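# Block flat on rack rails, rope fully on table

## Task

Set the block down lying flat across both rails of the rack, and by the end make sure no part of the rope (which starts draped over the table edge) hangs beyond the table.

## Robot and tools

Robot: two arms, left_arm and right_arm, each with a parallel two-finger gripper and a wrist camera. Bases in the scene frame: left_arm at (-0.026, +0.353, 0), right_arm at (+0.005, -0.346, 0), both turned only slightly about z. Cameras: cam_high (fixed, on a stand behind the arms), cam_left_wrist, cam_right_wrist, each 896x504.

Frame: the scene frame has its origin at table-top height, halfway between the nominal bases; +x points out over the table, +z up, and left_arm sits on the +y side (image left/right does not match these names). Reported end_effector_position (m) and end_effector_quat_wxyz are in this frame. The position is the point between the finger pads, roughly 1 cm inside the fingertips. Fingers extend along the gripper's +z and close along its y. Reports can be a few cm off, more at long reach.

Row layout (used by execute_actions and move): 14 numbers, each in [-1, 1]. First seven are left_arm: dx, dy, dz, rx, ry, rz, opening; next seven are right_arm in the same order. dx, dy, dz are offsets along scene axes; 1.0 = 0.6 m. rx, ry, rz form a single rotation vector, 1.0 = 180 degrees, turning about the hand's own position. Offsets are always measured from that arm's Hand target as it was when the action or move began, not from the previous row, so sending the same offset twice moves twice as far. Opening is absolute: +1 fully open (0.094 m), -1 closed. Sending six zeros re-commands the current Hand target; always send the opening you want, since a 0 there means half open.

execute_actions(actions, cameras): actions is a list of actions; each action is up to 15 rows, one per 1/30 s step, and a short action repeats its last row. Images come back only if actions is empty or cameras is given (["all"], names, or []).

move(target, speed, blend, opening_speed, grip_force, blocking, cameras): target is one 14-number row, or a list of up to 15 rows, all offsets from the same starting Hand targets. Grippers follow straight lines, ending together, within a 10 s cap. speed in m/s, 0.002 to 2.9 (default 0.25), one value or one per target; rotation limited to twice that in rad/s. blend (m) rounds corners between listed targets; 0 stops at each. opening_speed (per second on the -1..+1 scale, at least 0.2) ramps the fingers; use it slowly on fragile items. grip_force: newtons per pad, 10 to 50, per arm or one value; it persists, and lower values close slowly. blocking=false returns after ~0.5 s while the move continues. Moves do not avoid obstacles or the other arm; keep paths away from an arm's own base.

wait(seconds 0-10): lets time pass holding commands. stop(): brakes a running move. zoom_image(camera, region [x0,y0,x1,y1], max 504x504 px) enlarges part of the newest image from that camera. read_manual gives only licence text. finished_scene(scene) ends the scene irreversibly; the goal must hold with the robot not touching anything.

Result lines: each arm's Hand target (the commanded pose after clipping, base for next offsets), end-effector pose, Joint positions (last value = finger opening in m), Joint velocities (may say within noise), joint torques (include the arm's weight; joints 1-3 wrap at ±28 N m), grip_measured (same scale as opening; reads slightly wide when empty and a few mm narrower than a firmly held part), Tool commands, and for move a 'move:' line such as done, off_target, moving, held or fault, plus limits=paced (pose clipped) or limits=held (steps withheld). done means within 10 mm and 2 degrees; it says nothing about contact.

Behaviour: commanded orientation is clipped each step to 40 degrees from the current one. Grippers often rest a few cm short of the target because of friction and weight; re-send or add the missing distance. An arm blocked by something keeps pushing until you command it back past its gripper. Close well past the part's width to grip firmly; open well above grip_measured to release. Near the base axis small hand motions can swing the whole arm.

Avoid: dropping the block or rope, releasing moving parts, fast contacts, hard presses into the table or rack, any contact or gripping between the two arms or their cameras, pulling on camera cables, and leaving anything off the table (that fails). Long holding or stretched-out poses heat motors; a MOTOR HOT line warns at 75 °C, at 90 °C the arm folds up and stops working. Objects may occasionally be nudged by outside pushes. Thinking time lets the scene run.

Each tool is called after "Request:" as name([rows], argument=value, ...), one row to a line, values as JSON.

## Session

Request:
execute_actions(actions=[])

Scene clock: 0.00 s.
left_arm: end_effector_position=(+0.1569, +0.1731, +0.1790) grip_measured=+1.000 end_effector_quat_wxyz=(+0.454, +0.150, +0.825, -0.301) | right_arm: end_effector_position=(+0.2517, -0.1963, +0.1808) grip_measured=+1.000 end_effector_quat_wxyz=(+0.544, +0.015, +0.836, +0.065)
Joint positions: left_arm=[-0.806 0.432 0.398 -0.385 -0.043 -0.425 0.094] | right_arm=[1.065 0.864 0.522 -0.276 0.811 0.612 0.094]
Joint velocities: within noise
Joint torques (N m): no reading
Heat: left arm: 32 °C; right arm: 34 °C.
Hand target: left_arm +0.1568, +0.1738, +0.1834; +0.459, +0.150, +0.822, -0.302 | right_arm +0.2526, -0.1973, +0.1871; +0.550, +0.020, +0.832, +0.066
Tool commands: left_gripper/opening=+1.0 right_gripper/opening=+1.0
camera_calibration:
cam_left_wrist: T_world_to_cam=[[-0.473533, -0.732576, 0.488977, 0.104001], [-0.876036, 0.334216, -0.347651, 0.157595], [0.0912565, -0.592986, -0.800025, 0.341396], [0, 0, 0, 1]] pos_world=[0.156152, 0.225961, 0.277059]
cam_right_wrist: T_world_to_cam=[[0.0474909, -0.998687, 0.0191993, -0.220086], [-0.915115, -0.0512052, -0.399928, 0.304374], [0.400386, 0.00142332, -0.916346, 0.173383], [0, 0, 0, 1]] pos_world=[0.219569, -0.204458, 0.284832]

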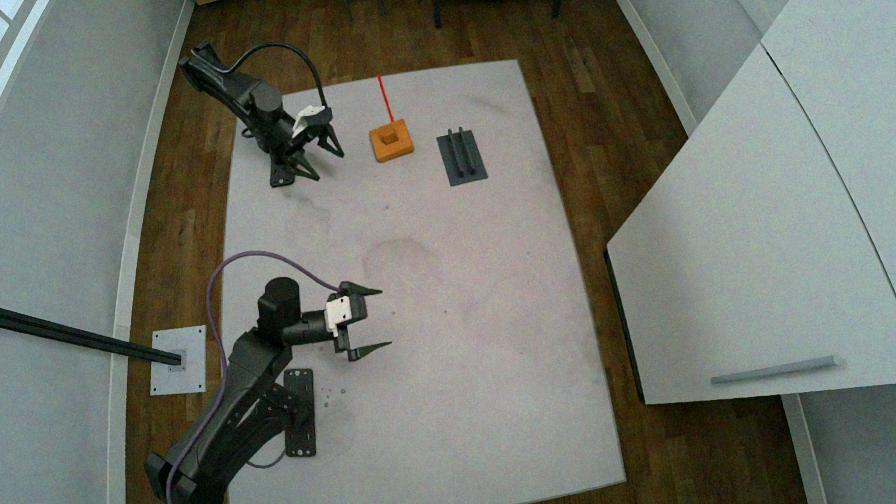

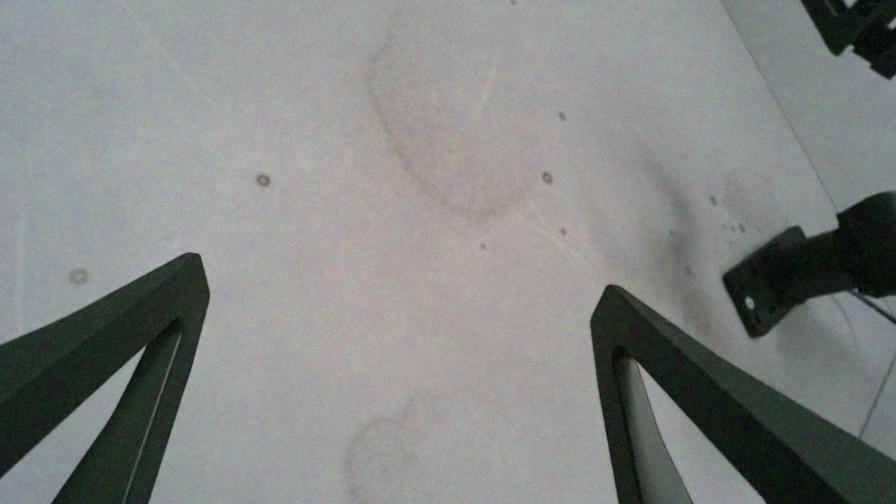

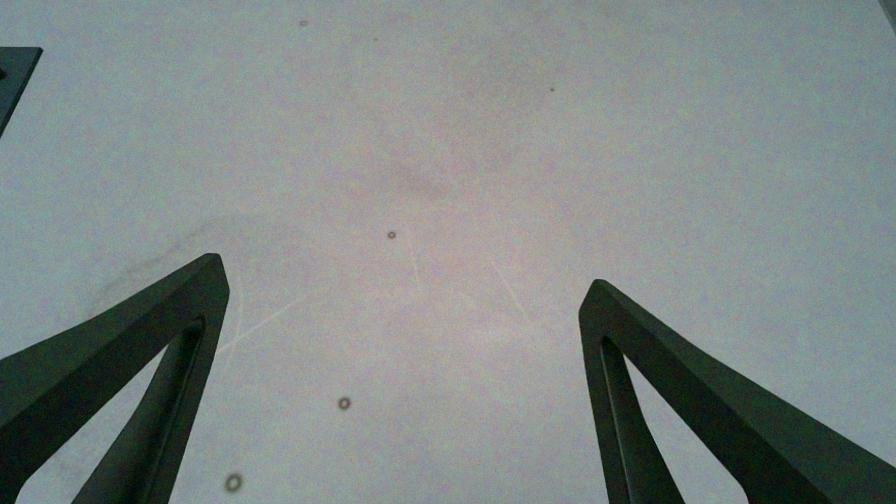

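Request:
zoom_image(camera="cam_high", region=[320, 50, 520, 200])

Scaled by 2.520 from the camera's 896x504 image, which has a finer 1280x720 frame.

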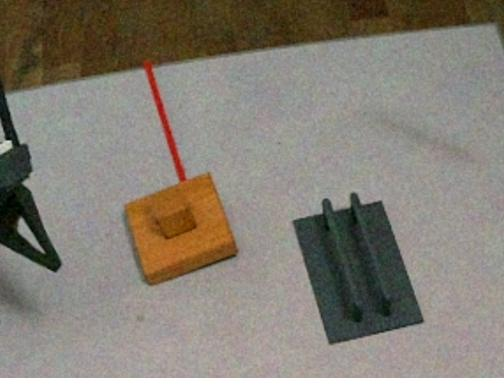

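Request:
move(target=[0.2387,0.4353,-0.12,-0.1168,0.4208,0.5704,1,0,0,0,0,0,0,1], speed=0.3, cameras=["cam_high","cam_left_wrist"])

Scene clock: 87.57 s.
left_arm: end_effector_position=(+0.2991, +0.4327, +0.1122) grip_measured=+1.000 end_effector_quat_wxyz=(-0.005, +0.748, -0.663, +0.008) | right_arm: end_effector_position=(+0.2517, -0.1963, +0.1808) grip_measured=+1.000 end_effector_quat_wxyz=(+0.544, +0.015, +0.836, +0.065)
Joint positions: left_arm=[0.248 1.793 1.5 -1.26 0.007 -1.45 0.094] | right_arm=[1.065 0.864 0.522 -0.276 0.811 0.612 0.094]
Joint torques (N m): left_arm=[0.21 -7.01 8.53 0.2 -0.09 -0.1] | right_arm=[0.06 -1.78 6.39 2.01 0.41 0.05]
Heat: left arm: 37 °C; right arm: 36 °C.
Hand target: left_arm +0.3000, +0.4348, +0.1113; +0.000, +0.753, -0.658, +0.000 | right_arm +0.2526, -0.1973, +0.1871; +0.550, +0.020, +0.832, +0.066
Off the commanded pose: left_arm 0.003 m, 1 deg | right_arm 0.006 m, 1 deg.
move: done
camera_calibration:
cam_left_wrist: T_world_to_cam=[[0.965288, 0.252961, 0.065036, -0.414974], [0.150637, -0.742601, 0.652574, 0.218893], [0.213371, -0.620125, -0.754929, 0.399099], [0, 0, 0, 1]] pos_world=[0.28244, 0.515013, 0.185436]
Images, in order (width x height): cam_high 896x504, cam_left_wrist 896x504.

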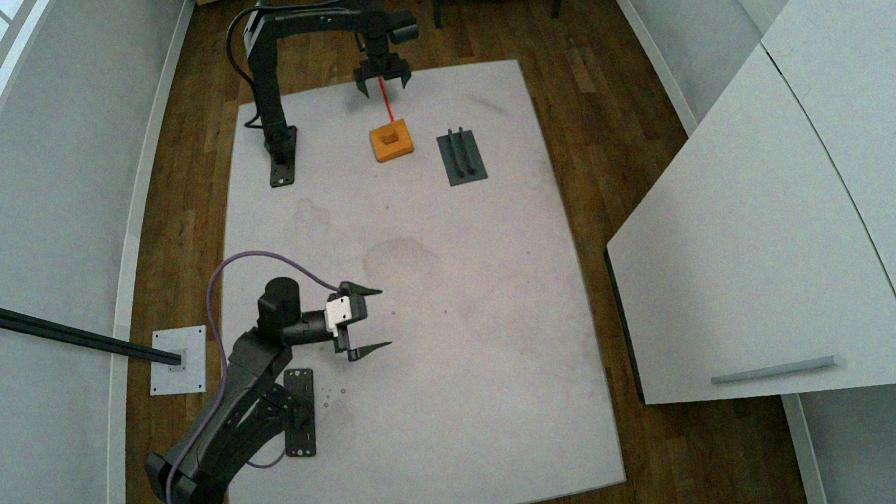

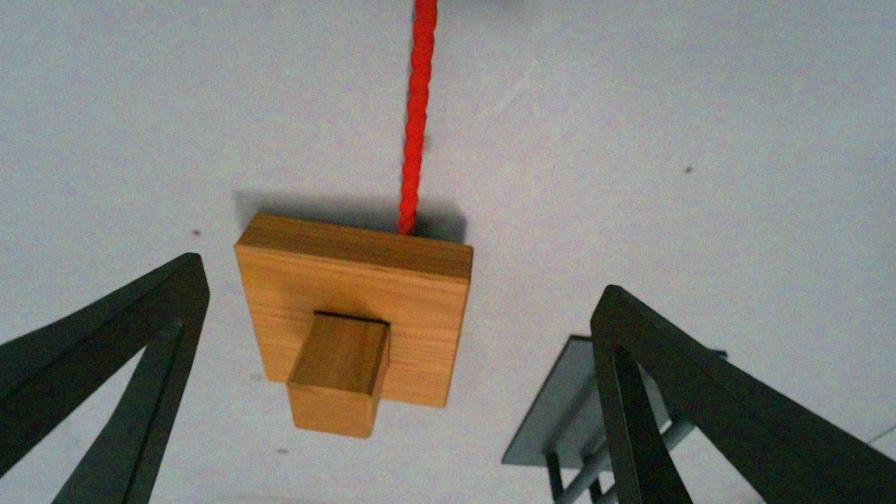

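Request:
move([
  [0,0,-0.11,0,0,0,1,0,0,0,0,0,0,1],
  [0,0,-0.15,0,0,0,1,0,0,0,0,0,0,1],
], speed=[0.2,0.05], blend=[0.01,0], cameras=["cam_left_wrist"])

Scene clock: 92.10 s.
left_arm: end_effector_position=(+0.3039, +0.4339, +0.0310) grip_measured=+1.000 end_effector_quat_wxyz=(-0.009, +0.749, -0.663, +0.010) | right_arm: end_effector_position=(+0.2517, -0.1963, +0.1808) grip_measured=+1.000 end_effector_quat_wxyz=(+0.544, +0.015, +0.836, +0.065)
Joint positions: left_arm=[0.248 1.868 1.264 -0.941 0.007 -1.45 0.094] | right_arm=[1.065 0.864 0.522 -0.276 0.811 0.612 0.094]
Joint torques (N m): left_arm=[0.39 -7.16 5.44 0.4 -0.09 -0.13] | right_arm=[-0.03 -1.83 6.39 2.01 0.43 0.01]
Heat: left arm: 36 °C; right arm: 36 °C.
Hand target: left_arm +0.3000, +0.4348, +0.0213; +0.000, +0.753, -0.658, +0.000 | right_arm +0.2526, -0.1973, +0.1871; +0.550, +0.020, +0.832, +0.066
Off the commanded pose: left_arm 0.010 m, 2 deg | right_arm 0.006 m, 1 deg.
move: done
camera_calibration:
cam_left_wrist: T_world_to_cam=[[0.964541, 0.253625, 0.0730463, -0.414964], [0.146167, -0.743742, 0.652291, 0.273889], [0.219765, -0.618484, -0.754441, 0.334795], [0, 0, 0, 1]] pos_world=[0.28664, 0.516013, 0.104239]
Images, in order (width x height): cam_left_wrist 896x504.

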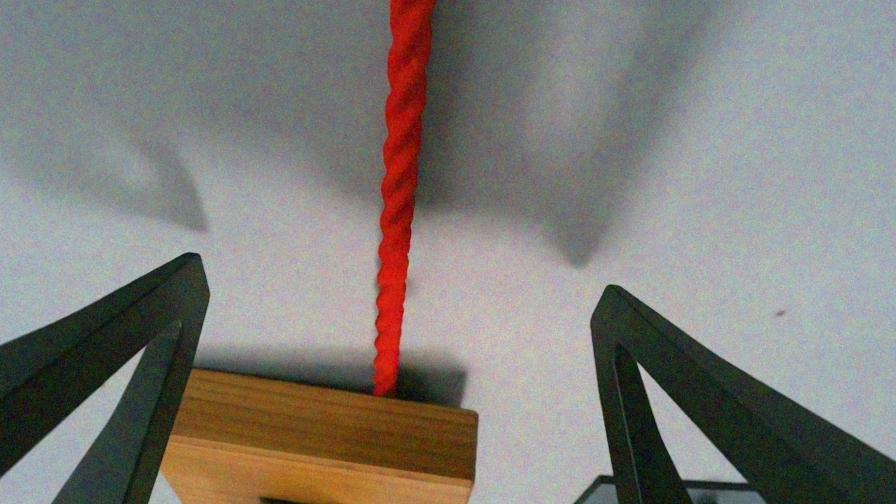

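Request:
move(target=[0,0,-0.0192,0,0,0,1,0,0,0,0,0,0,1], speed=0.05)

Scene clock: 97.10 s.
left_arm: end_effector_position=(+0.3048, +0.4341, +0.0203) grip_measured=+1.000 end_effector_quat_wxyz=(-0.010, +0.749, -0.663, +0.011) | right_arm: end_effector_position=(+0.2517, -0.1963, +0.1808) grip_measured=+1.000 end_effector_quat_wxyz=(+0.544, +0.015, +0.836, +0.065)
Joint positions: left_arm=[0.248 1.884 1.24 -0.898 0.007 -1.451 0.094] | right_arm=[1.065 0.864 0.522 -0.276 0.811 0.612 0.094]
Joint torques (N m): left_arm=[0.06 -7.21 5.3 0.39 -0.04 -0.11] | right_arm=[0.01 -1.74 6.48 2.01 0.42 0.03]
Heat: left arm: 36 °C; right arm: 36 °C.
Hand target: left_arm +0.3001, +0.4349, +0.0098; +0.000, +0.753, -0.658, +0.000 | right_arm +0.2526, -0.1973, +0.1871; +0.550, +0.020, +0.832, +0.066
Off the commanded pose: left_arm 0.012 m, 2 deg | right_arm 0.006 m, 1 deg.
move: off_target (left_arm)

Request:
move(target=[0,0,0,0,0,0,-1,0,0,0,0,0,0,1], speed=0.05, opening_speed=1.2, cameras=["cam_left_wrist"])

Scene clock: 100.87 s.
left_arm: end_effector_position=(+0.3051, +0.4342, +0.0203) grip_measured=-0.935 end_effector_quat_wxyz=(-0.010, +0.749, -0.662, +0.011) | right_arm: end_effector_position=(+0.2517, -0.1963, +0.1808) grip_measured=+1.000 end_effector_quat_wxyz=(+0.544, +0.015, +0.836, +0.065)
Joint positions: left_arm=[0.248 1.884 1.24 -0.897 0.007 -1.452 0.003] | right_arm=[1.065 0.864 0.522 -0.276 0.811 0.612 0.094]
Joint torques (N m): left_arm=[0.24 -7.13 5.24 0.4 -0.03 -0.1] | right_arm=[-0.01 -1.77 6.39 2.03 0.4 0.02]
Heat: left arm: 35 °C; right arm: 36 °C.
Hand target: left_arm +0.3001, +0.4349, +0.0098; +0.000, +0.753, -0.658, +0.000 | right_arm +0.2526, -0.1973, +0.1871; +0.550, +0.020, +0.832, +0.066
Off the commanded pose: left_arm 0.012 m, 2 deg | right_arm 0.006 m, 1 deg.
move: off_target (left_arm)
camera_calibration:
cam_left_wrist: T_world_to_cam=[[0.963881, 0.255018, 0.0768108, -0.415885], [0.144892, -0.74408, 0.65219, 0.28145], [0.223474, -0.617504, -0.754154, 0.325073], [0, 0, 0, 1]] pos_world=[0.287438, 0.516214, 0.0935408]
Images, in order (width x height): cam_left_wrist 896x504.

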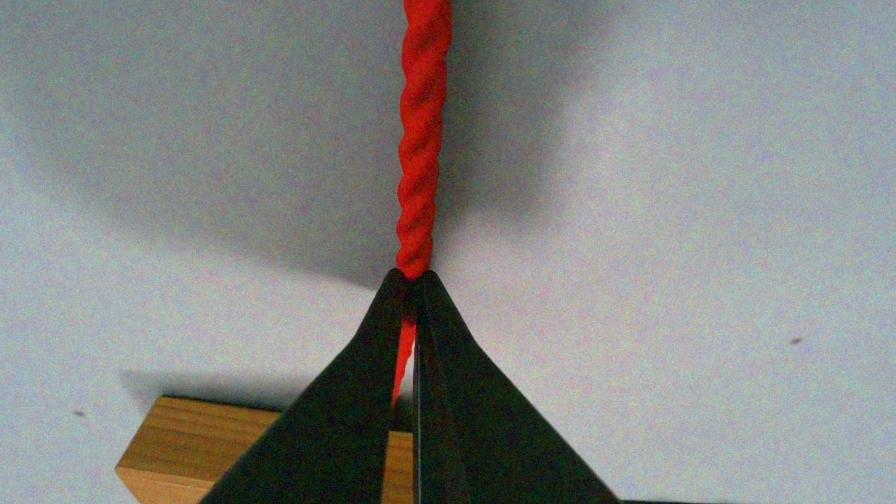

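Request:
move([
  [0.0917,-0.0333,0.0837,0,0,0,-1,0,0,0,0,0,0,1],
  [0.1417,-0.1415,0.1837,0,0,0,-1,0,0,0,0,0,0,1],
  [0.1417,-0.5582,0.1837,-0.035,-0.093,-0.172,-1,0,0,0,0,0,0,1],
  [0.1167,-0.7915,0.0837,-0.0497,-0.1332,-0.246,-1,0,0,0,0,0,0,1],
], speed=[0.1,0.12,0.14,0.14], blend=[0.03,0.03,0.03,0], cameras=["cam_high","cam_left_wrist"])

Scene clock: 130.17 s.
left_arm: end_effector_position=(+0.3616, -0.0408, +0.0681) grip_measured=-0.941 end_effector_quat_wxyz=(+0.064, -0.433, +0.875, -0.209) | right_arm: end_effector_position=(+0.2517, -0.1963, +0.1808) grip_measured=+1.000 end_effector_quat_wxyz=(+0.544, +0.015, +0.836, +0.065)
Joint positions: left_arm=[-0.786 2.29 1.961 -0.8 0.01 -1.714 0.003] | right_arm=[1.065 0.864 0.522 -0.276 0.811 0.612 0.094]
Joint torques (N m): left_arm=[0.28 -11.44 9.06 1.11 -0.22 0.11] | right_arm=[0.03 -1.81 6.41 2.02 0.4 0.02]
Heat: left arm: 35 °C; right arm: 37 °C.
Hand target: left_arm +0.3701, -0.0401, +0.0600; +0.076, -0.433, +0.875, -0.202 | right_arm +0.2526, -0.1973, +0.1871; +0.550, +0.020, +0.832, +0.066
Off the commanded pose: left_arm 0.012 m, 2 deg | right_arm 0.006 m, 1 deg.
move: off_target (left_arm)
camera_calibration:
cam_left_wrist: T_world_to_cam=[[0.79205, -0.411901, 0.450549, -0.34348], [-0.605054, -0.431728, 0.66897, 0.171331], [-0.0810346, -0.802464, -0.591172, 0.146659], [0, 0, 0, 1]] pos_world=[0.387602, 0.0501775, 0.126841]
Images, in order (width x height): cam_high 896x504, cam_left_wrist 896x504.

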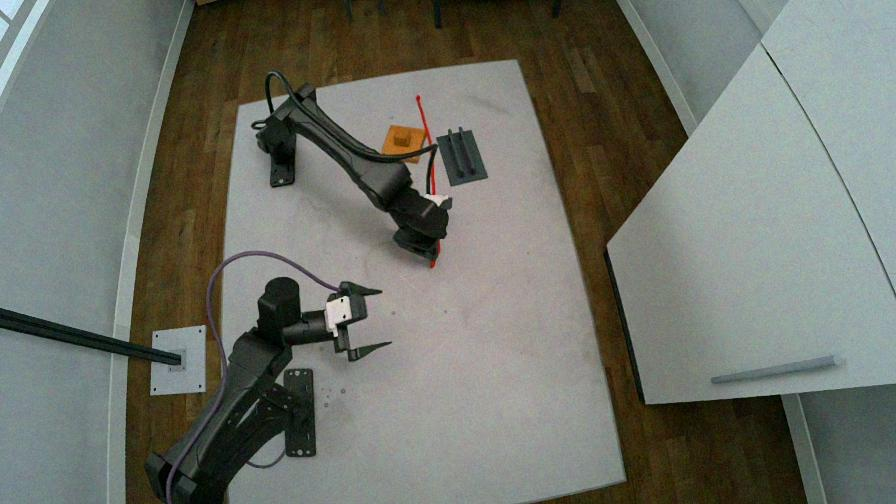

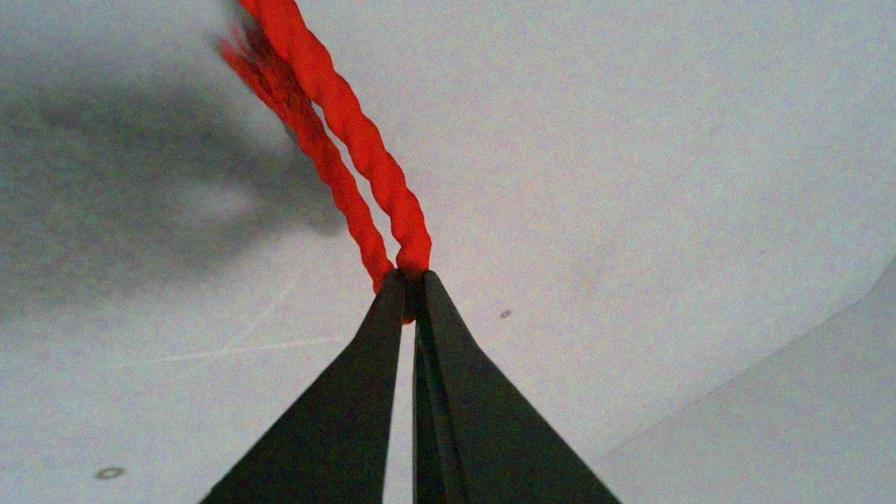

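Request:
zoom_image(camera="cam_high", region=[340, 70, 540, 270])

Scaled by 2.520 from the camera's 896x504 image, which has a finer 1280x720 frame.

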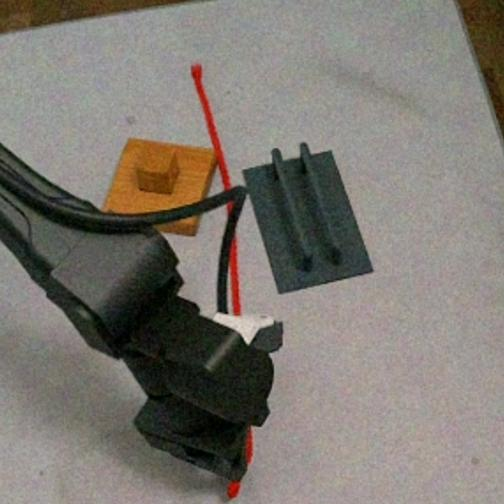

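Request:
move([
  [0,0,-0.065,0,0,0,-1,0,0,0,0,0,0,1],
  [0,0,-0.065,0,0,0,-0.3,0,0,0,0,0,0,1],
  [-0.01,0.01,0.08,0,0,0,-0.3,0,0,0,0,0,0,1],
], speed=[0.08,0.1,0.1], cameras=["cam_left_wrist"])

Scene clock: 145.00 s.
left_arm: end_effector_position=(+0.3586, -0.0377, +0.0793) grip_measured=-0.302 end_effector_quat_wxyz=(+0.057, -0.435, +0.879, -0.187) | right_arm: end_effector_position=(+0.2517, -0.1963, +0.1808) grip_measured=+1.000 end_effector_quat_wxyz=(+0.544, +0.015, +0.836, +0.065)
Joint positions: left_arm=[-0.786 2.32 2.075 -0.933 0.01 -1.713 0.033] | right_arm=[1.065 0.864 0.522 -0.276 0.811 0.612 0.094]
Joint torques (N m): left_arm=[0.34 -17.87 9.2 0.76 -0.22 0.07] | right_arm=[0.02 -1.81 6.38 2 0.4 0.02]
Heat: left arm: 36 °C; right arm: 37 °C.
Hand target: left_arm +0.3640, -0.0340, +0.1078; +0.076, -0.433, +0.875, -0.202 | right_arm +0.2526, -0.1973, +0.1871; +0.550, +0.020, +0.832, +0.066
Off the commanded pose: left_arm 0.029 m, 3 deg | right_arm 0.006 m, 1 deg.
move: off_target (left_arm); target 2's new opening was sent with left_arm's hand 0.021 m and 3 deg from that target
camera_calibration:
cam_left_wrist: T_world_to_cam=[[0.806333, -0.42695, 0.409316, -0.347272], [-0.582705, -0.454797, 0.673509, 0.154269], [-0.101399, -0.781584, -0.615504, 0.165548], [0, 0, 0, 1]] pos_world=[0.386696, 0.0512828, 0.140138]
Images, in order (width x height): cam_left_wrist 896x504.

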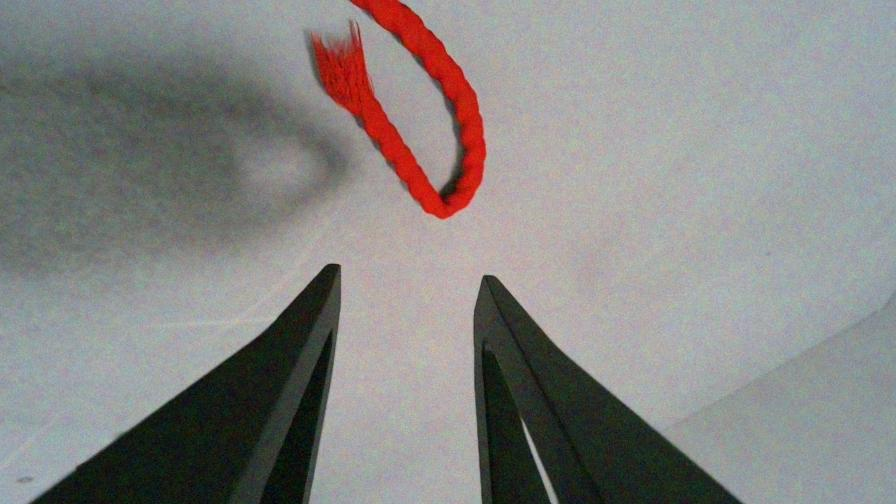

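Request:
move(target=[-0.14,0.565,0.1367,0.2159,-0.2116,-0.2945,0.7,0,0,0,0,0,0,1], speed=0.28, opening_speed=1, cameras=["cam_high","cam_left_wrist"])

Scene clock: 169.23 s.
left_arm: end_effector_position=(+0.2813, +0.3060, +0.1894) grip_measured=+0.698 end_effector_quat_wxyz=(+0.374, +0.116, +0.919, -0.046) | right_arm: end_effector_position=(+0.2517, -0.1963, +0.1808) grip_measured=+1.000 end_effector_quat_wxyz=(+0.544, +0.015, +0.836, +0.065)
Joint positions: left_arm=[-0.086 1.037 0.889 -0.656 0.109 0.115 0.08] | right_arm=[1.065 0.864 0.522 -0.276 0.811 0.612 0.094]
Joint torques (N m): left_arm=[0.49 -3.38 6.69 1.58 0.18 0.07] | right_arm=[-0.03 -1.78 6.41 2 0.39 0.02]
Heat: left arm: 39 °C; right arm: 37 °C.
Hand target: left_arm +0.2800, +0.3050, +0.1898; +0.380, +0.121, +0.916, -0.050 | right_arm +0.2526, -0.1973, +0.1871; +0.550, +0.020, +0.832, +0.066
Off the commanded pose: left_arm 0.002 m, 1 deg | right_arm 0.006 m, 1 deg.
move: done
camera_calibration:
cam_left_wrist: T_world_to_cam=[[-0.183239, -0.974935, 0.126196, 0.316419], [-0.982148, 0.176, -0.0664005, 0.250762], [0.0425256, -0.13611, -0.989781, 0.327022], [0, 0, 0, 1]] pos_world=[0.290359, 0.308864, 0.3004]
Images, in order (width x height): cam_high 896x504, cam_left_wrist 896x504.

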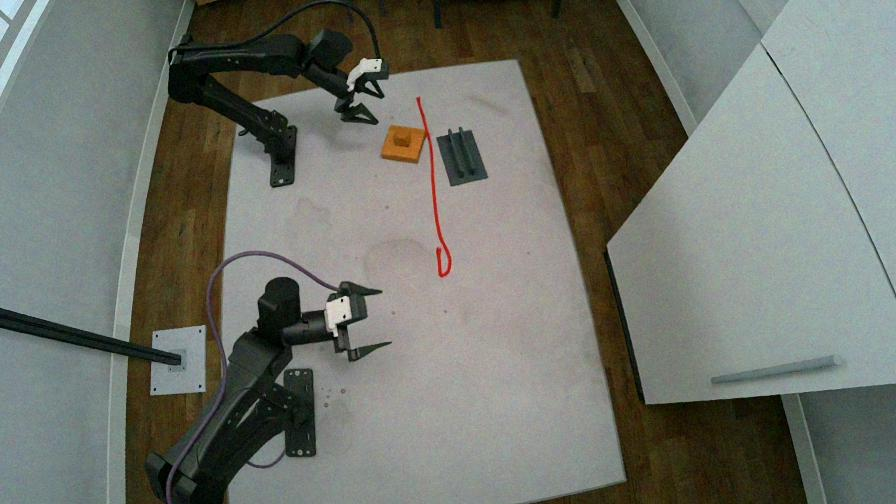

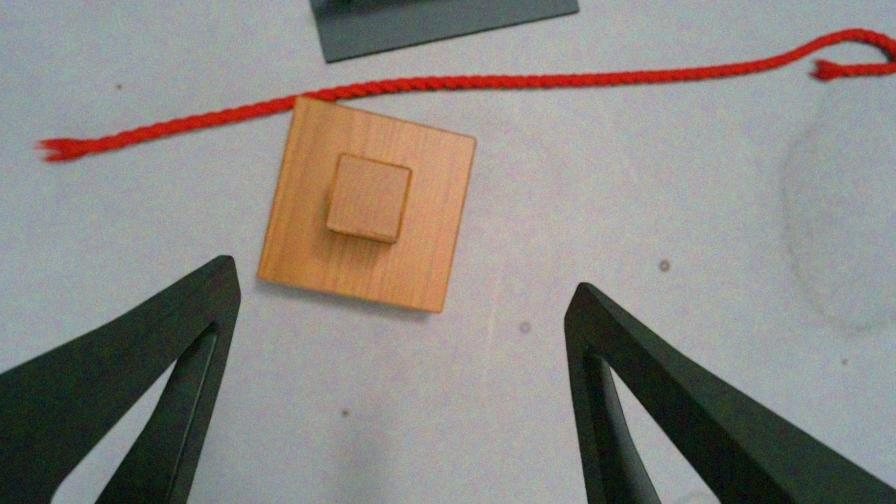

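Request:
zoom_image(camera="cam_left_wrist", region=[240, 80, 500, 330])

Scaled by 1.938 from the camera's 896x504 image, which has a finer 1280x720 frame.

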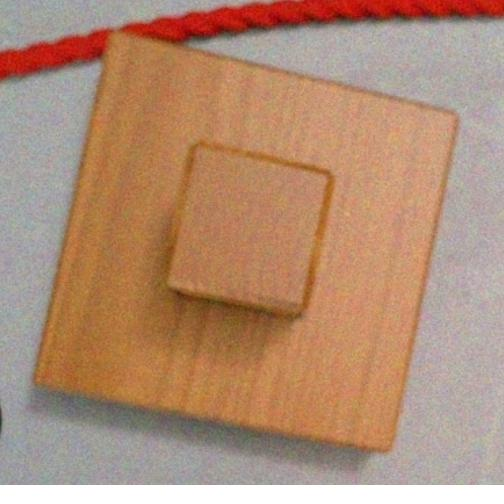

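Request:
move(target=[0.0115,0.0388,-0.1447,0,0,-0.0417,0.7,0,0,0,0,0,0,1], speed=0.15, cameras=["cam_left_wrist"])

Scene clock: 185.57 s.
left_arm: end_effector_position=(+0.2860, +0.3302, +0.1047) grip_measured=+0.698 end_effector_quat_wxyz=(+0.373, +0.174, +0.909, -0.069) | right_arm: end_effector_position=(+0.2517, -0.1963, +0.1808) grip_measured=+1.000 end_effector_quat_wxyz=(+0.544, +0.015, +0.836, +0.065)
Joint positions: left_arm=[0.12 1.129 0.604 -0.33 0.333 0.367 0.08] | right_arm=[1.065 0.864 0.522 -0.276 0.811 0.612 0.094]
Joint torques (N m): left_arm=[0.51 -1.99 6.76 1.52 0.36 0.08] | right_arm=[0.01 -1.76 6.46 2.04 0.41 0.02]
Heat: left arm: 35 °C; right arm: 37 °C.
Hand target: left_arm +0.2870, +0.3283, +0.1030; +0.376, +0.180, +0.906, -0.075 | right_arm +0.2526, -0.1973, +0.1871; +0.550, +0.020, +0.832, +0.066
Off the commanded pose: left_arm 0.003 m, 1 deg | right_arm 0.006 m, 1 deg.
move: done
camera_calibration:
cam_left_wrist: T_world_to_cam=[[-0.305923, -0.94408, 0.122979, 0.376853], [-0.9516, 0.299217, -0.0701876, 0.196489], [0.0294654, -0.138499, -0.989924, 0.250785], [0, 0, 0, 1]] pos_world=[0.294877, 0.33172, 0.215704]
Images, in order (width x height): cam_left_wrist 896x504.

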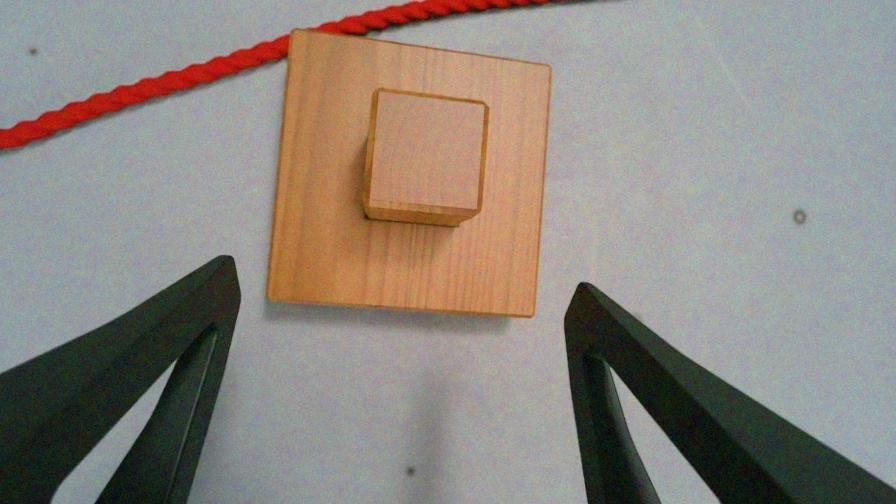

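Request:
move(target=[0.075,-0.037,-0.0853,0,0,-0.008,0.7,0,0,0,0,0,0,1], speed=0.1, cameras=["cam_left_wrist"])

Scene clock: 197.27 s.
left_arm: end_effector_position=(+0.3307, +0.3063, +0.0558) grip_measured=+0.698 end_effector_quat_wxyz=(+0.376, +0.193, +0.903, -0.082) | right_arm: end_effector_position=(+0.2517, -0.1963, +0.1808) grip_measured=+1.000 end_effector_quat_wxyz=(+0.544, +0.015, +0.836, +0.065)
Joint positions: left_arm=[0.028 1.444 0.588 0.022 0.312 0.323 0.08] | right_arm=[1.065 0.864 0.522 -0.276 0.811 0.612 0.094]
Joint torques (N m): left_arm=[-0.44 -3.89 6.13 1.6 0.07 -0.04] | right_arm=[-0.02 -1.8 6.48 2.03 0.41 0]
Heat: left arm: 35 °C; right arm: 37 °C.
Hand target: left_arm +0.3320, +0.3062, +0.0518; +0.375, +0.192, +0.904, -0.080 | right_arm +0.2526, -0.1973, +0.1871; +0.550, +0.020, +0.832, +0.066
Off the commanded pose: left_arm 0.004 m, 0 deg | right_arm 0.006 m, 1 deg.
move: done
camera_calibration:
cam_left_wrist: T_world_to_cam=[[-0.350338, -0.927364, 0.13137, 0.383111], [-0.936107, 0.34203, -0.0819666, 0.225154], [0.0310803, -0.151693, -0.987939, 0.201121], [0, 0, 0, 1]] pos_world=[0.338736, 0.308783, 0.166821]
Images, in order (width x height): cam_left_wrist 896x504.

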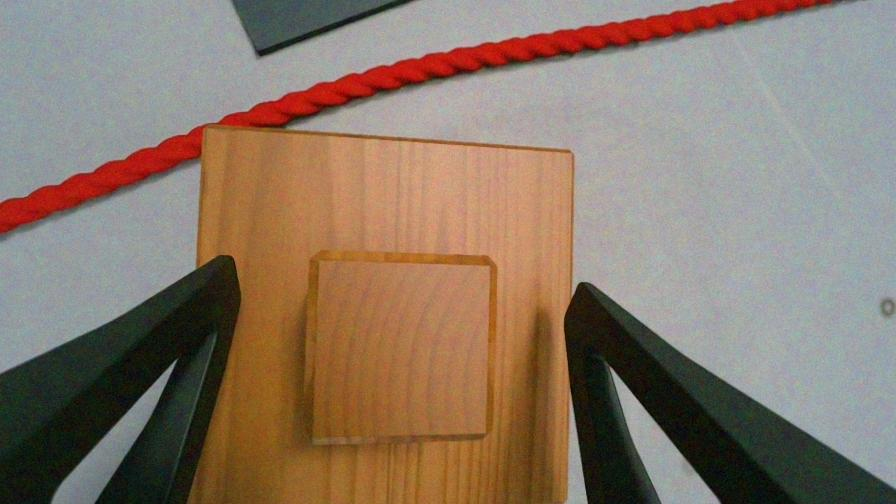

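Request:
move(target=[0,0,0,0,0,0,-1,0,0,0,0,0,0,1], speed=0.05, opening_speed=0.8, cameras=["cam_left_wrist"])

Scene clock: 202.17 s.
left_arm: end_effector_position=(+0.3314, +0.3075, +0.0560) grip_measured=-0.269 end_effector_quat_wxyz=(+0.376, +0.192, +0.903, -0.079) | right_arm: end_effector_position=(+0.2517, -0.1963, +0.1808) grip_measured=+1.000 end_effector_quat_wxyz=(+0.544, +0.015, +0.836, +0.065)
Joint positions: left_arm=[0.028 1.444 0.588 0.025 0.306 0.322 0.034] | right_arm=[1.065 0.864 0.522 -0.276 0.811 0.612 0.094]
Joint torques (N m): left_arm=[-0.51 -3.64 6.34 1.61 0.13 -0.04] | right_arm=[0.03 -1.8 6.43 2.01 0.4 0.02]
Heat: left arm: 35 °C; right arm: 37 °C.
Hand target: left_arm +0.3320, +0.3061, +0.0518; +0.375, +0.192, +0.904, -0.080 | right_arm +0.2526, -0.1973, +0.1871; +0.550, +0.020, +0.832, +0.066
Off the commanded pose: left_arm 0.004 m, 0 deg | right_arm 0.006 m, 1 deg.
move: done
camera_calibration:
cam_left_wrist: T_world_to_cam=[[-0.346074, -0.929642, 0.126483, 0.383858], [-0.937587, 0.337787, -0.0826453, 0.227268], [0.0341063, -0.14719, -0.98852, 0.199074], [0, 0, 0, 1]] pos_world=[0.339137, 0.309384, 0.16702]
Images, in order (width x height): cam_left_wrist 896x504.

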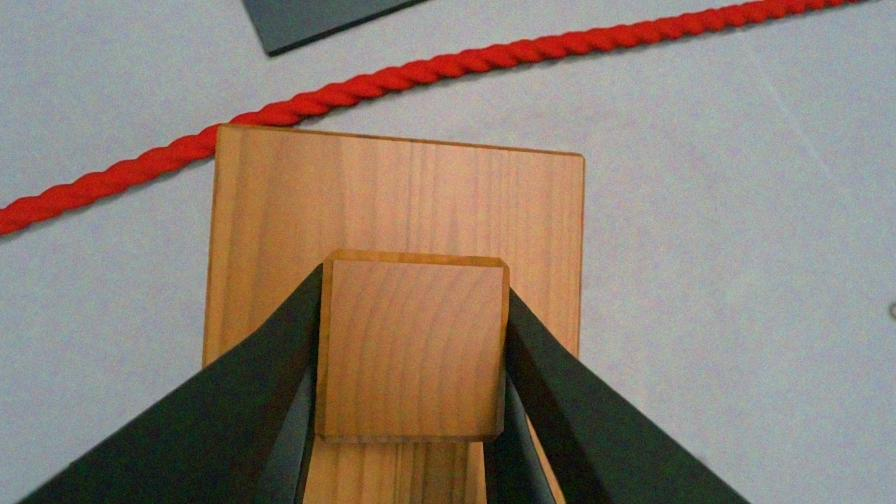

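Request:
move(target=[0,0,0.1667,0,0,0,-1,0.424,0.1972,-0.0102,0.1223,-0.1679,0.4891,1], speed=[0.3], cameras=["cam_high","cam_right_wrist"])

Scene clock: 235.63 s.
left_arm: end_effector_position=(+0.3190, +0.3082, +0.1210) grip_measured=-0.269 end_effector_quat_wxyz=(+0.331, +0.187, +0.921, -0.087) | right_arm: end_effector_position=(+0.5097, -0.0795, +0.1797) grip_measured=+1.000 end_effector_quat_wxyz=(+0.489, -0.458, +0.489, +0.559)
Joint positions: left_arm=[0.028 1.315 0.84 -0.455 0.3 0.322 0.034] | right_arm=[0.22 2.617 1.821 1.458 -1.402 0.756 0.094]
Joint torques (N m): left_arm=[-0.61 -7.77 10.35 1.51 0.14 -0.09] | right_arm=[0.17 -12.01 6.97 2.35 0.4 0.06]
Heat: left arm: 36 °C; right arm: 37 °C.
Hand target: left_arm +0.3319, +0.3062, +0.1518; +0.375, +0.192, +0.904, -0.080 | right_arm +0.5071, -0.0790, +0.1809; +0.515, -0.476, +0.433, +0.566
Off the commanded pose: left_arm 0.033 m, 5 deg | right_arm 0.003 m, 7 deg.
joint sent to its limit (right arm) — joint 4 (wrist pitch), upper limit. The joint targets are off in orientation, not in position.
move: off_target (left_arm, right_arm)
camera_calibration:
cam_right_wrist: T_world_to_cam=[[0.999374, -0.0247646, 0.0252611, -0.524554], [0.00532939, -0.60054, -0.799577, 0.105069], [0.0349715, 0.799211, -0.600032, 0.261728], [0, 0, 0, 1]] pos_world=[0.514513, -0.159068, 0.254306]
Images, in order (width x height): cam_high 896x504, cam_right_wrist 896x504.

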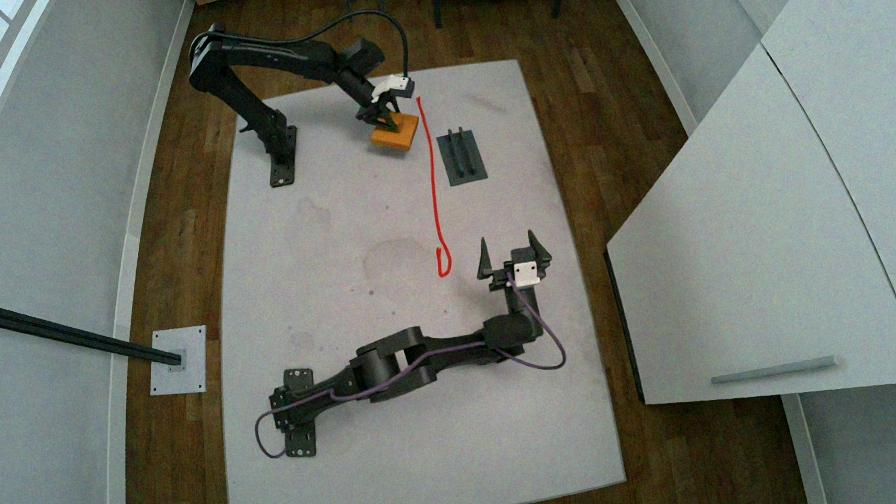

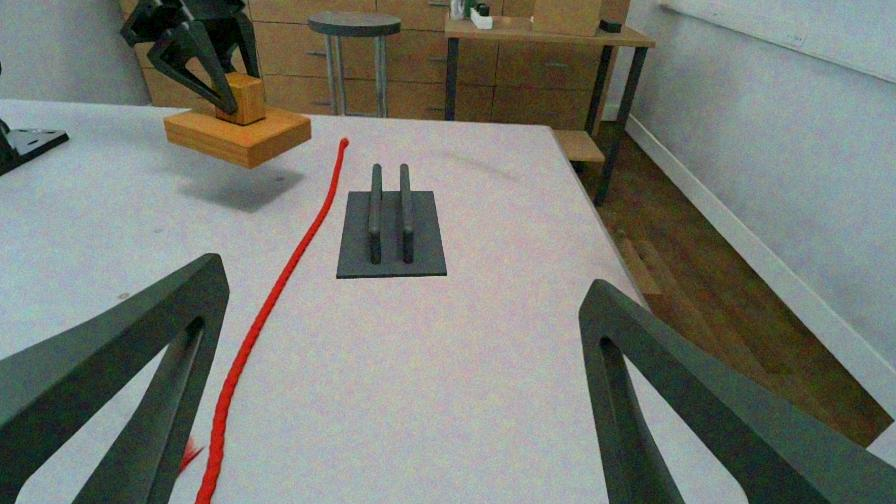

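Request:
move([
  [0.03,-0.0103,0.042,0,0,0.03,-1,0,0,0,0,0,0,1],
  [0.2435,-0.1103,0.033,0,0,0.161,-1,0,0,0,0,0,0,1],
], speed=[0.1,0.13], blend=[0.015,0], cameras=["cam_right_wrist"])

Scene clock: 248.97 s.
left_arm: end_effector_position=(+0.4643, +0.2402, +0.1572) grip_measured=-0.269 end_effector_quat_wxyz=(+0.358, -0.030, +0.933, +0.012) | right_arm: end_effector_position=(+0.5097, -0.0795, +0.1797) grip_measured=+1.000 end_effector_quat_wxyz=(+0.488, -0.457, +0.489, +0.560)
Joint positions: left_arm=[-0.312 1.851 1.502 -0.527 -0.252 -0.289 0.034] | right_arm=[0.22 2.617 1.821 1.458 -1.402 0.757 0.094]
Joint torques (N m): left_arm=[-0.13 -9.16 10.84 1.57 -0.42 -0.1] | right_arm=[0.24 -12.08 6.98 2.36 0.4 0.09]
Heat: left arm: 38 °C; right arm: 38 °C.
Hand target: left_arm +0.4781, +0.2399, +0.1717; +0.383, -0.041, +0.923, +0.017 | right_arm +0.5071, -0.0790, +0.1809; +0.515, -0.476, +0.433, +0.567
Off the commanded pose: left_arm 0.020 m, 3 deg | right_arm 0.003 m, 8 deg.
joint sent to its limit (right arm) — joint 4 (wrist pitch), upper limit. The joint targets are off in orientation, not in position.
move: off_target (left_arm, right_arm)
camera_calibration:
cam_right_wrist: T_world_to_cam=[[0.999395, -0.0247122, 0.0244839, -0.524357], [0.00473754, -0.600575, -0.799554, 0.105362], [0.0344631, 0.799186, -0.600095, 0.262002], [0, 0, 0, 1]] pos_world=[0.514512, -0.159068, 0.254307]
Images, in order (width x height): cam_right_wrist 896x504.

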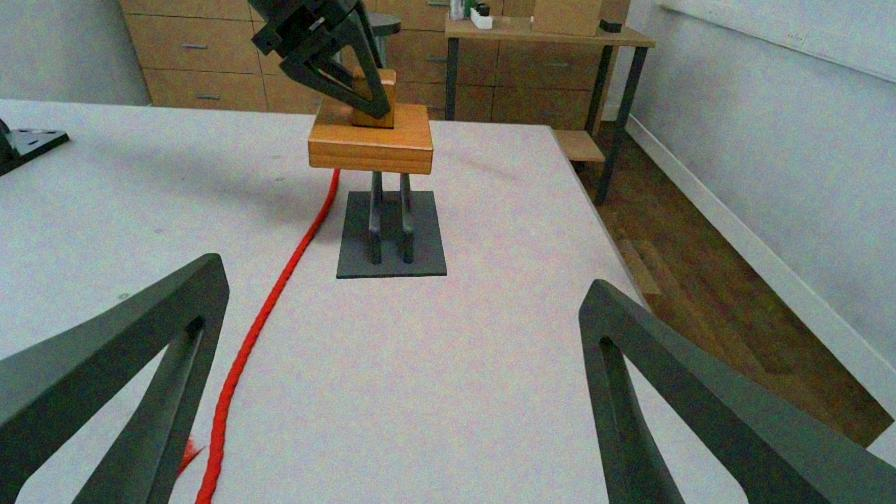

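Request:
zoom_image(camera="cam_right_wrist", region=[280, 60, 480, 290])

Scaled by 2.191 from the camera's 896x504 image, which has a finer 1280x720 frame.

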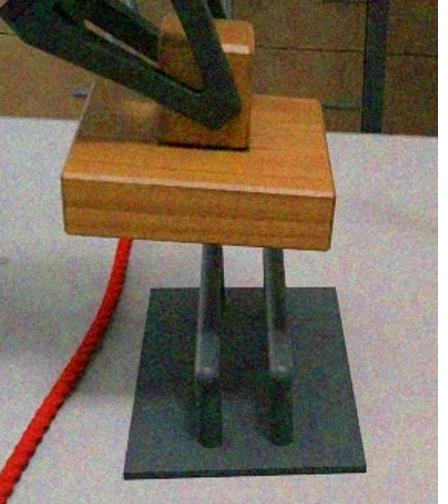

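Request:
move(target=[0.0165,0,-0.0645,0.0019,-0.0225,0,-1,0,0,0,0,0,0,1], speed=0.06, cameras=["cam_right_wrist"])

Request:
zoom_image(camera="cam_right_wrist", region=[280, 60, 480, 290])

Scene clock: 275.07 s.
left_arm: end_effector_position=(+0.4790, +0.2392, +0.1295) grip_measured=-0.269 end_effector_quat_wxyz=(+0.395, -0.037, +0.918, +0.009) | right_arm: end_effector_position=(+0.5097, -0.0795, +0.1797) grip_measured=+1.000 end_effector_quat_wxyz=(+0.488, -0.457, +0.489, +0.560)
Joint positions: left_arm=[-0.312 1.882 1.377 -0.291 -0.273 -0.287 0.034] | right_arm=[0.22 2.617 1.821 1.458 -1.402 0.757 0.094]
Joint torques (N m): left_arm=[-0.49 -9.39 7.45 1.95 -0.46 0.08] | right_arm=[0.23 -12.07 7.04 2.36 0.39 0.1]
Heat: left arm: 40 °C; right arm: 40 °C.
Hand target: left_arm +0.4880, +0.2399, +0.1329; +0.415, -0.040, +0.909, +0.018 | right_arm +0.5071, -0.0790, +0.1809; +0.515, -0.476, +0.433, +0.567
Off the commanded pose: left_arm 0.010 m, 3 deg | right_arm 0.003 m, 8 deg.
joint sent to its limit (right arm) — joint 4 (wrist pitch), upper limit. The joint targets are off in orientation, not in position.
move: off_target (left_arm, right_arm)
camera_calibration:
cam_right_wrist: T_world_to_cam=[[0.999395, -0.0247122, 0.0244839, -0.524357], [0.00473754, -0.600575, -0.799554, 0.105362], [0.0344631, 0.799186, -0.600095, 0.262002], [0, 0, 0, 1]] pos_world=[0.514512, -0.159068, 0.254307]
Images, in order (width x height): cam_right_wrist 896x504.

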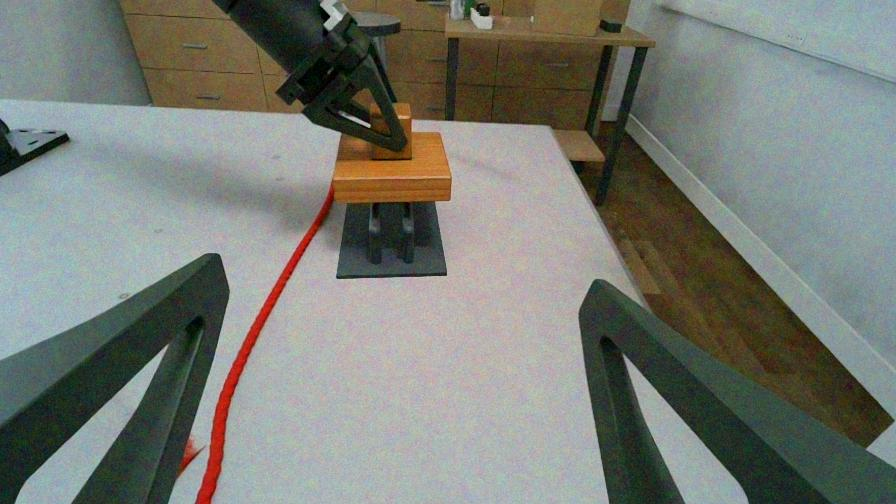

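Scaled by 2.191 from the camera's 896x504 image, which has a finer 1280x720 frame.

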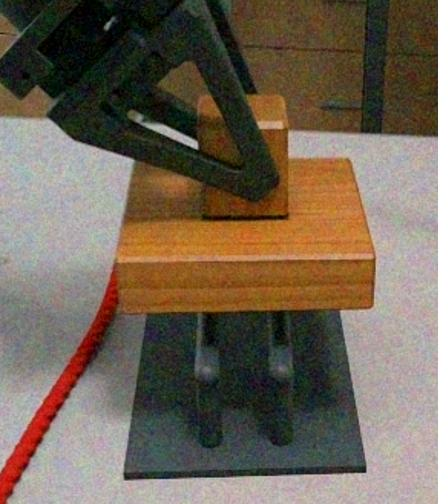

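Request:
move(target=[-0.001,0,-0.029,-0.0005,0.0055,0,-1,0,0,0,0,0,0,1], speed=0.04, cameras=["cam_right_wrist"])

Request:
zoom_image(camera="cam_right_wrist", region=[280, 60, 480, 290])

Scene clock: 300.93 s.
left_arm: end_effector_position=(+0.4788, +0.2393, +0.1133) grip_measured=-0.269 end_effector_quat_wxyz=(+0.389, -0.036, +0.921, +0.011) | right_arm: end_effector_position=(+0.5097, -0.0795, +0.1797) grip_measured=+1.000 end_effector_quat_wxyz=(+0.488, -0.457, +0.489, +0.560)
Joint positions: left_arm=[-0.312 1.905 1.351 -0.256 -0.273 -0.287 0.034] | right_arm=[0.22 2.617 1.821 1.458 -1.402 0.757 0.094]
Joint torques (N m): left_arm=[-0.27 -9.76 7.19 1.99 -0.36 0.08] | right_arm=[0.17 -12.1 6.98 2.35 0.42 0.08]
Heat: left arm: 37 °C; right arm: 40 °C.
Hand target: left_arm +0.4874, +0.2399, +0.1156; +0.407, -0.040, +0.912, +0.018 | right_arm +0.5071, -0.0790, +0.1809; +0.515, -0.476, +0.433, +0.567
Off the commanded pose: left_arm 0.009 m, 2 deg | right_arm 0.003 m, 8 deg.
joint sent to its limit (right arm) — joint 4 (wrist pitch), upper limit. The joint targets are off in orientation, not in position.
move: off_target (right_arm)
camera_calibration:
cam_right_wrist: T_world_to_cam=[[0.999395, -0.0247122, 0.0244839, -0.524357], [0.00473754, -0.600575, -0.799554, 0.105362], [0.0344631, 0.799186, -0.600095, 0.262002], [0, 0, 0, 1]] pos_world=[0.514512, -0.159068, 0.254307]
Images, in order (width x height): cam_right_wrist 896x504.

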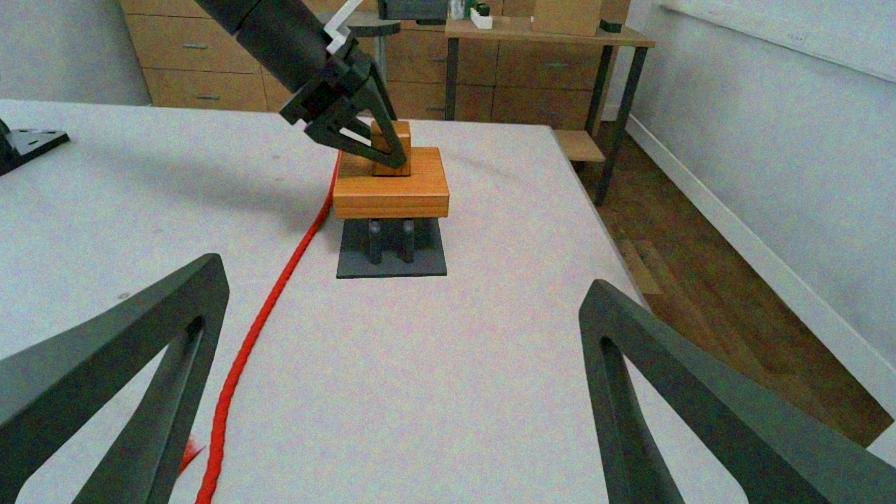

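Scaled by 2.191 from the camera's 896x504 image, which has a finer 1280x720 frame.

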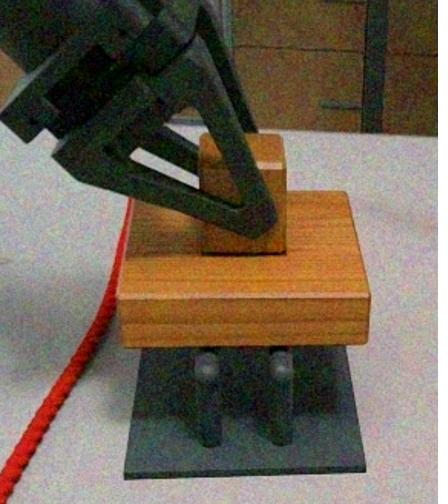

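Request:
move(target=[-0.001,0,-0.016,0,0,0,-1,0,0,0,0,0,0,1], speed=0.03, cameras=["cam_right_wrist"])

Request:
zoom_image(camera="cam_right_wrist", region=[300, 120, 480, 290])

Scene clock: 306.47 s.
left_arm: end_effector_position=(+0.4800, +0.2389, +0.1108) grip_measured=-0.270 end_effector_quat_wxyz=(+0.396, -0.037, +0.917, +0.008) | right_arm: end_effector_position=(+0.5097, -0.0795, +0.1797) grip_measured=+1.000 end_effector_quat_wxyz=(+0.488, -0.457, +0.489, +0.560)
Joint positions: left_arm=[-0.312 1.906 1.329 -0.216 -0.273 -0.287 0.034] | right_arm=[0.22 2.617 1.821 1.458 -1.402 0.757 0.094]
Joint torques (N m): left_arm=[-0.4 -8.9 6.94 1.91 -0.4 -0.01] | right_arm=[0.17 -12.08 7.01 2.36 0.42 0.08]
Heat: left arm: 37 °C; right arm: 40 °C.
Hand target: left_arm +0.4868, +0.2399, +0.1059; +0.407, -0.040, +0.912, +0.018 | right_arm +0.5071, -0.0790, +0.1809; +0.515, -0.476, +0.433, +0.567
Off the commanded pose: left_arm 0.008 m, 2 deg | right_arm 0.003 m, 8 deg.
joint sent to its limit (right arm) — joint 4 (wrist pitch), upper limit. The joint targets are off in orientation, not in position.
move: off_target (right_arm)
camera_calibration:
cam_right_wrist: T_world_to_cam=[[0.999395, -0.0247122, 0.0244839, -0.524357], [0.00473754, -0.600575, -0.799554, 0.105362], [0.0344631, 0.799186, -0.600095, 0.262002], [0, 0, 0, 1]] pos_world=[0.514512, -0.159068, 0.254307]
Images, in order (width x height): cam_right_wrist 896x504.

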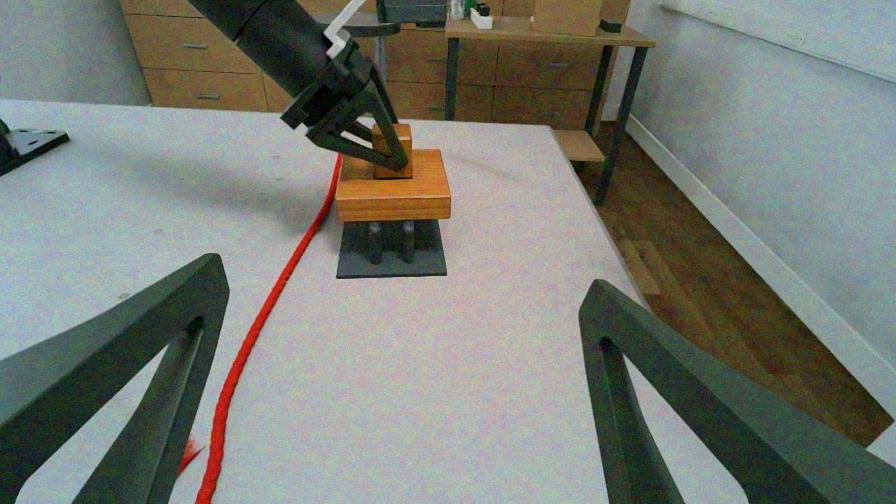

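Scaled by 2.800 from the camera's 896x504 image, which has a finer 1280x720 frame.

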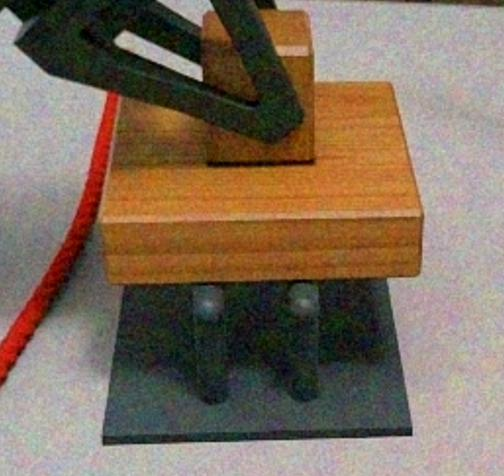

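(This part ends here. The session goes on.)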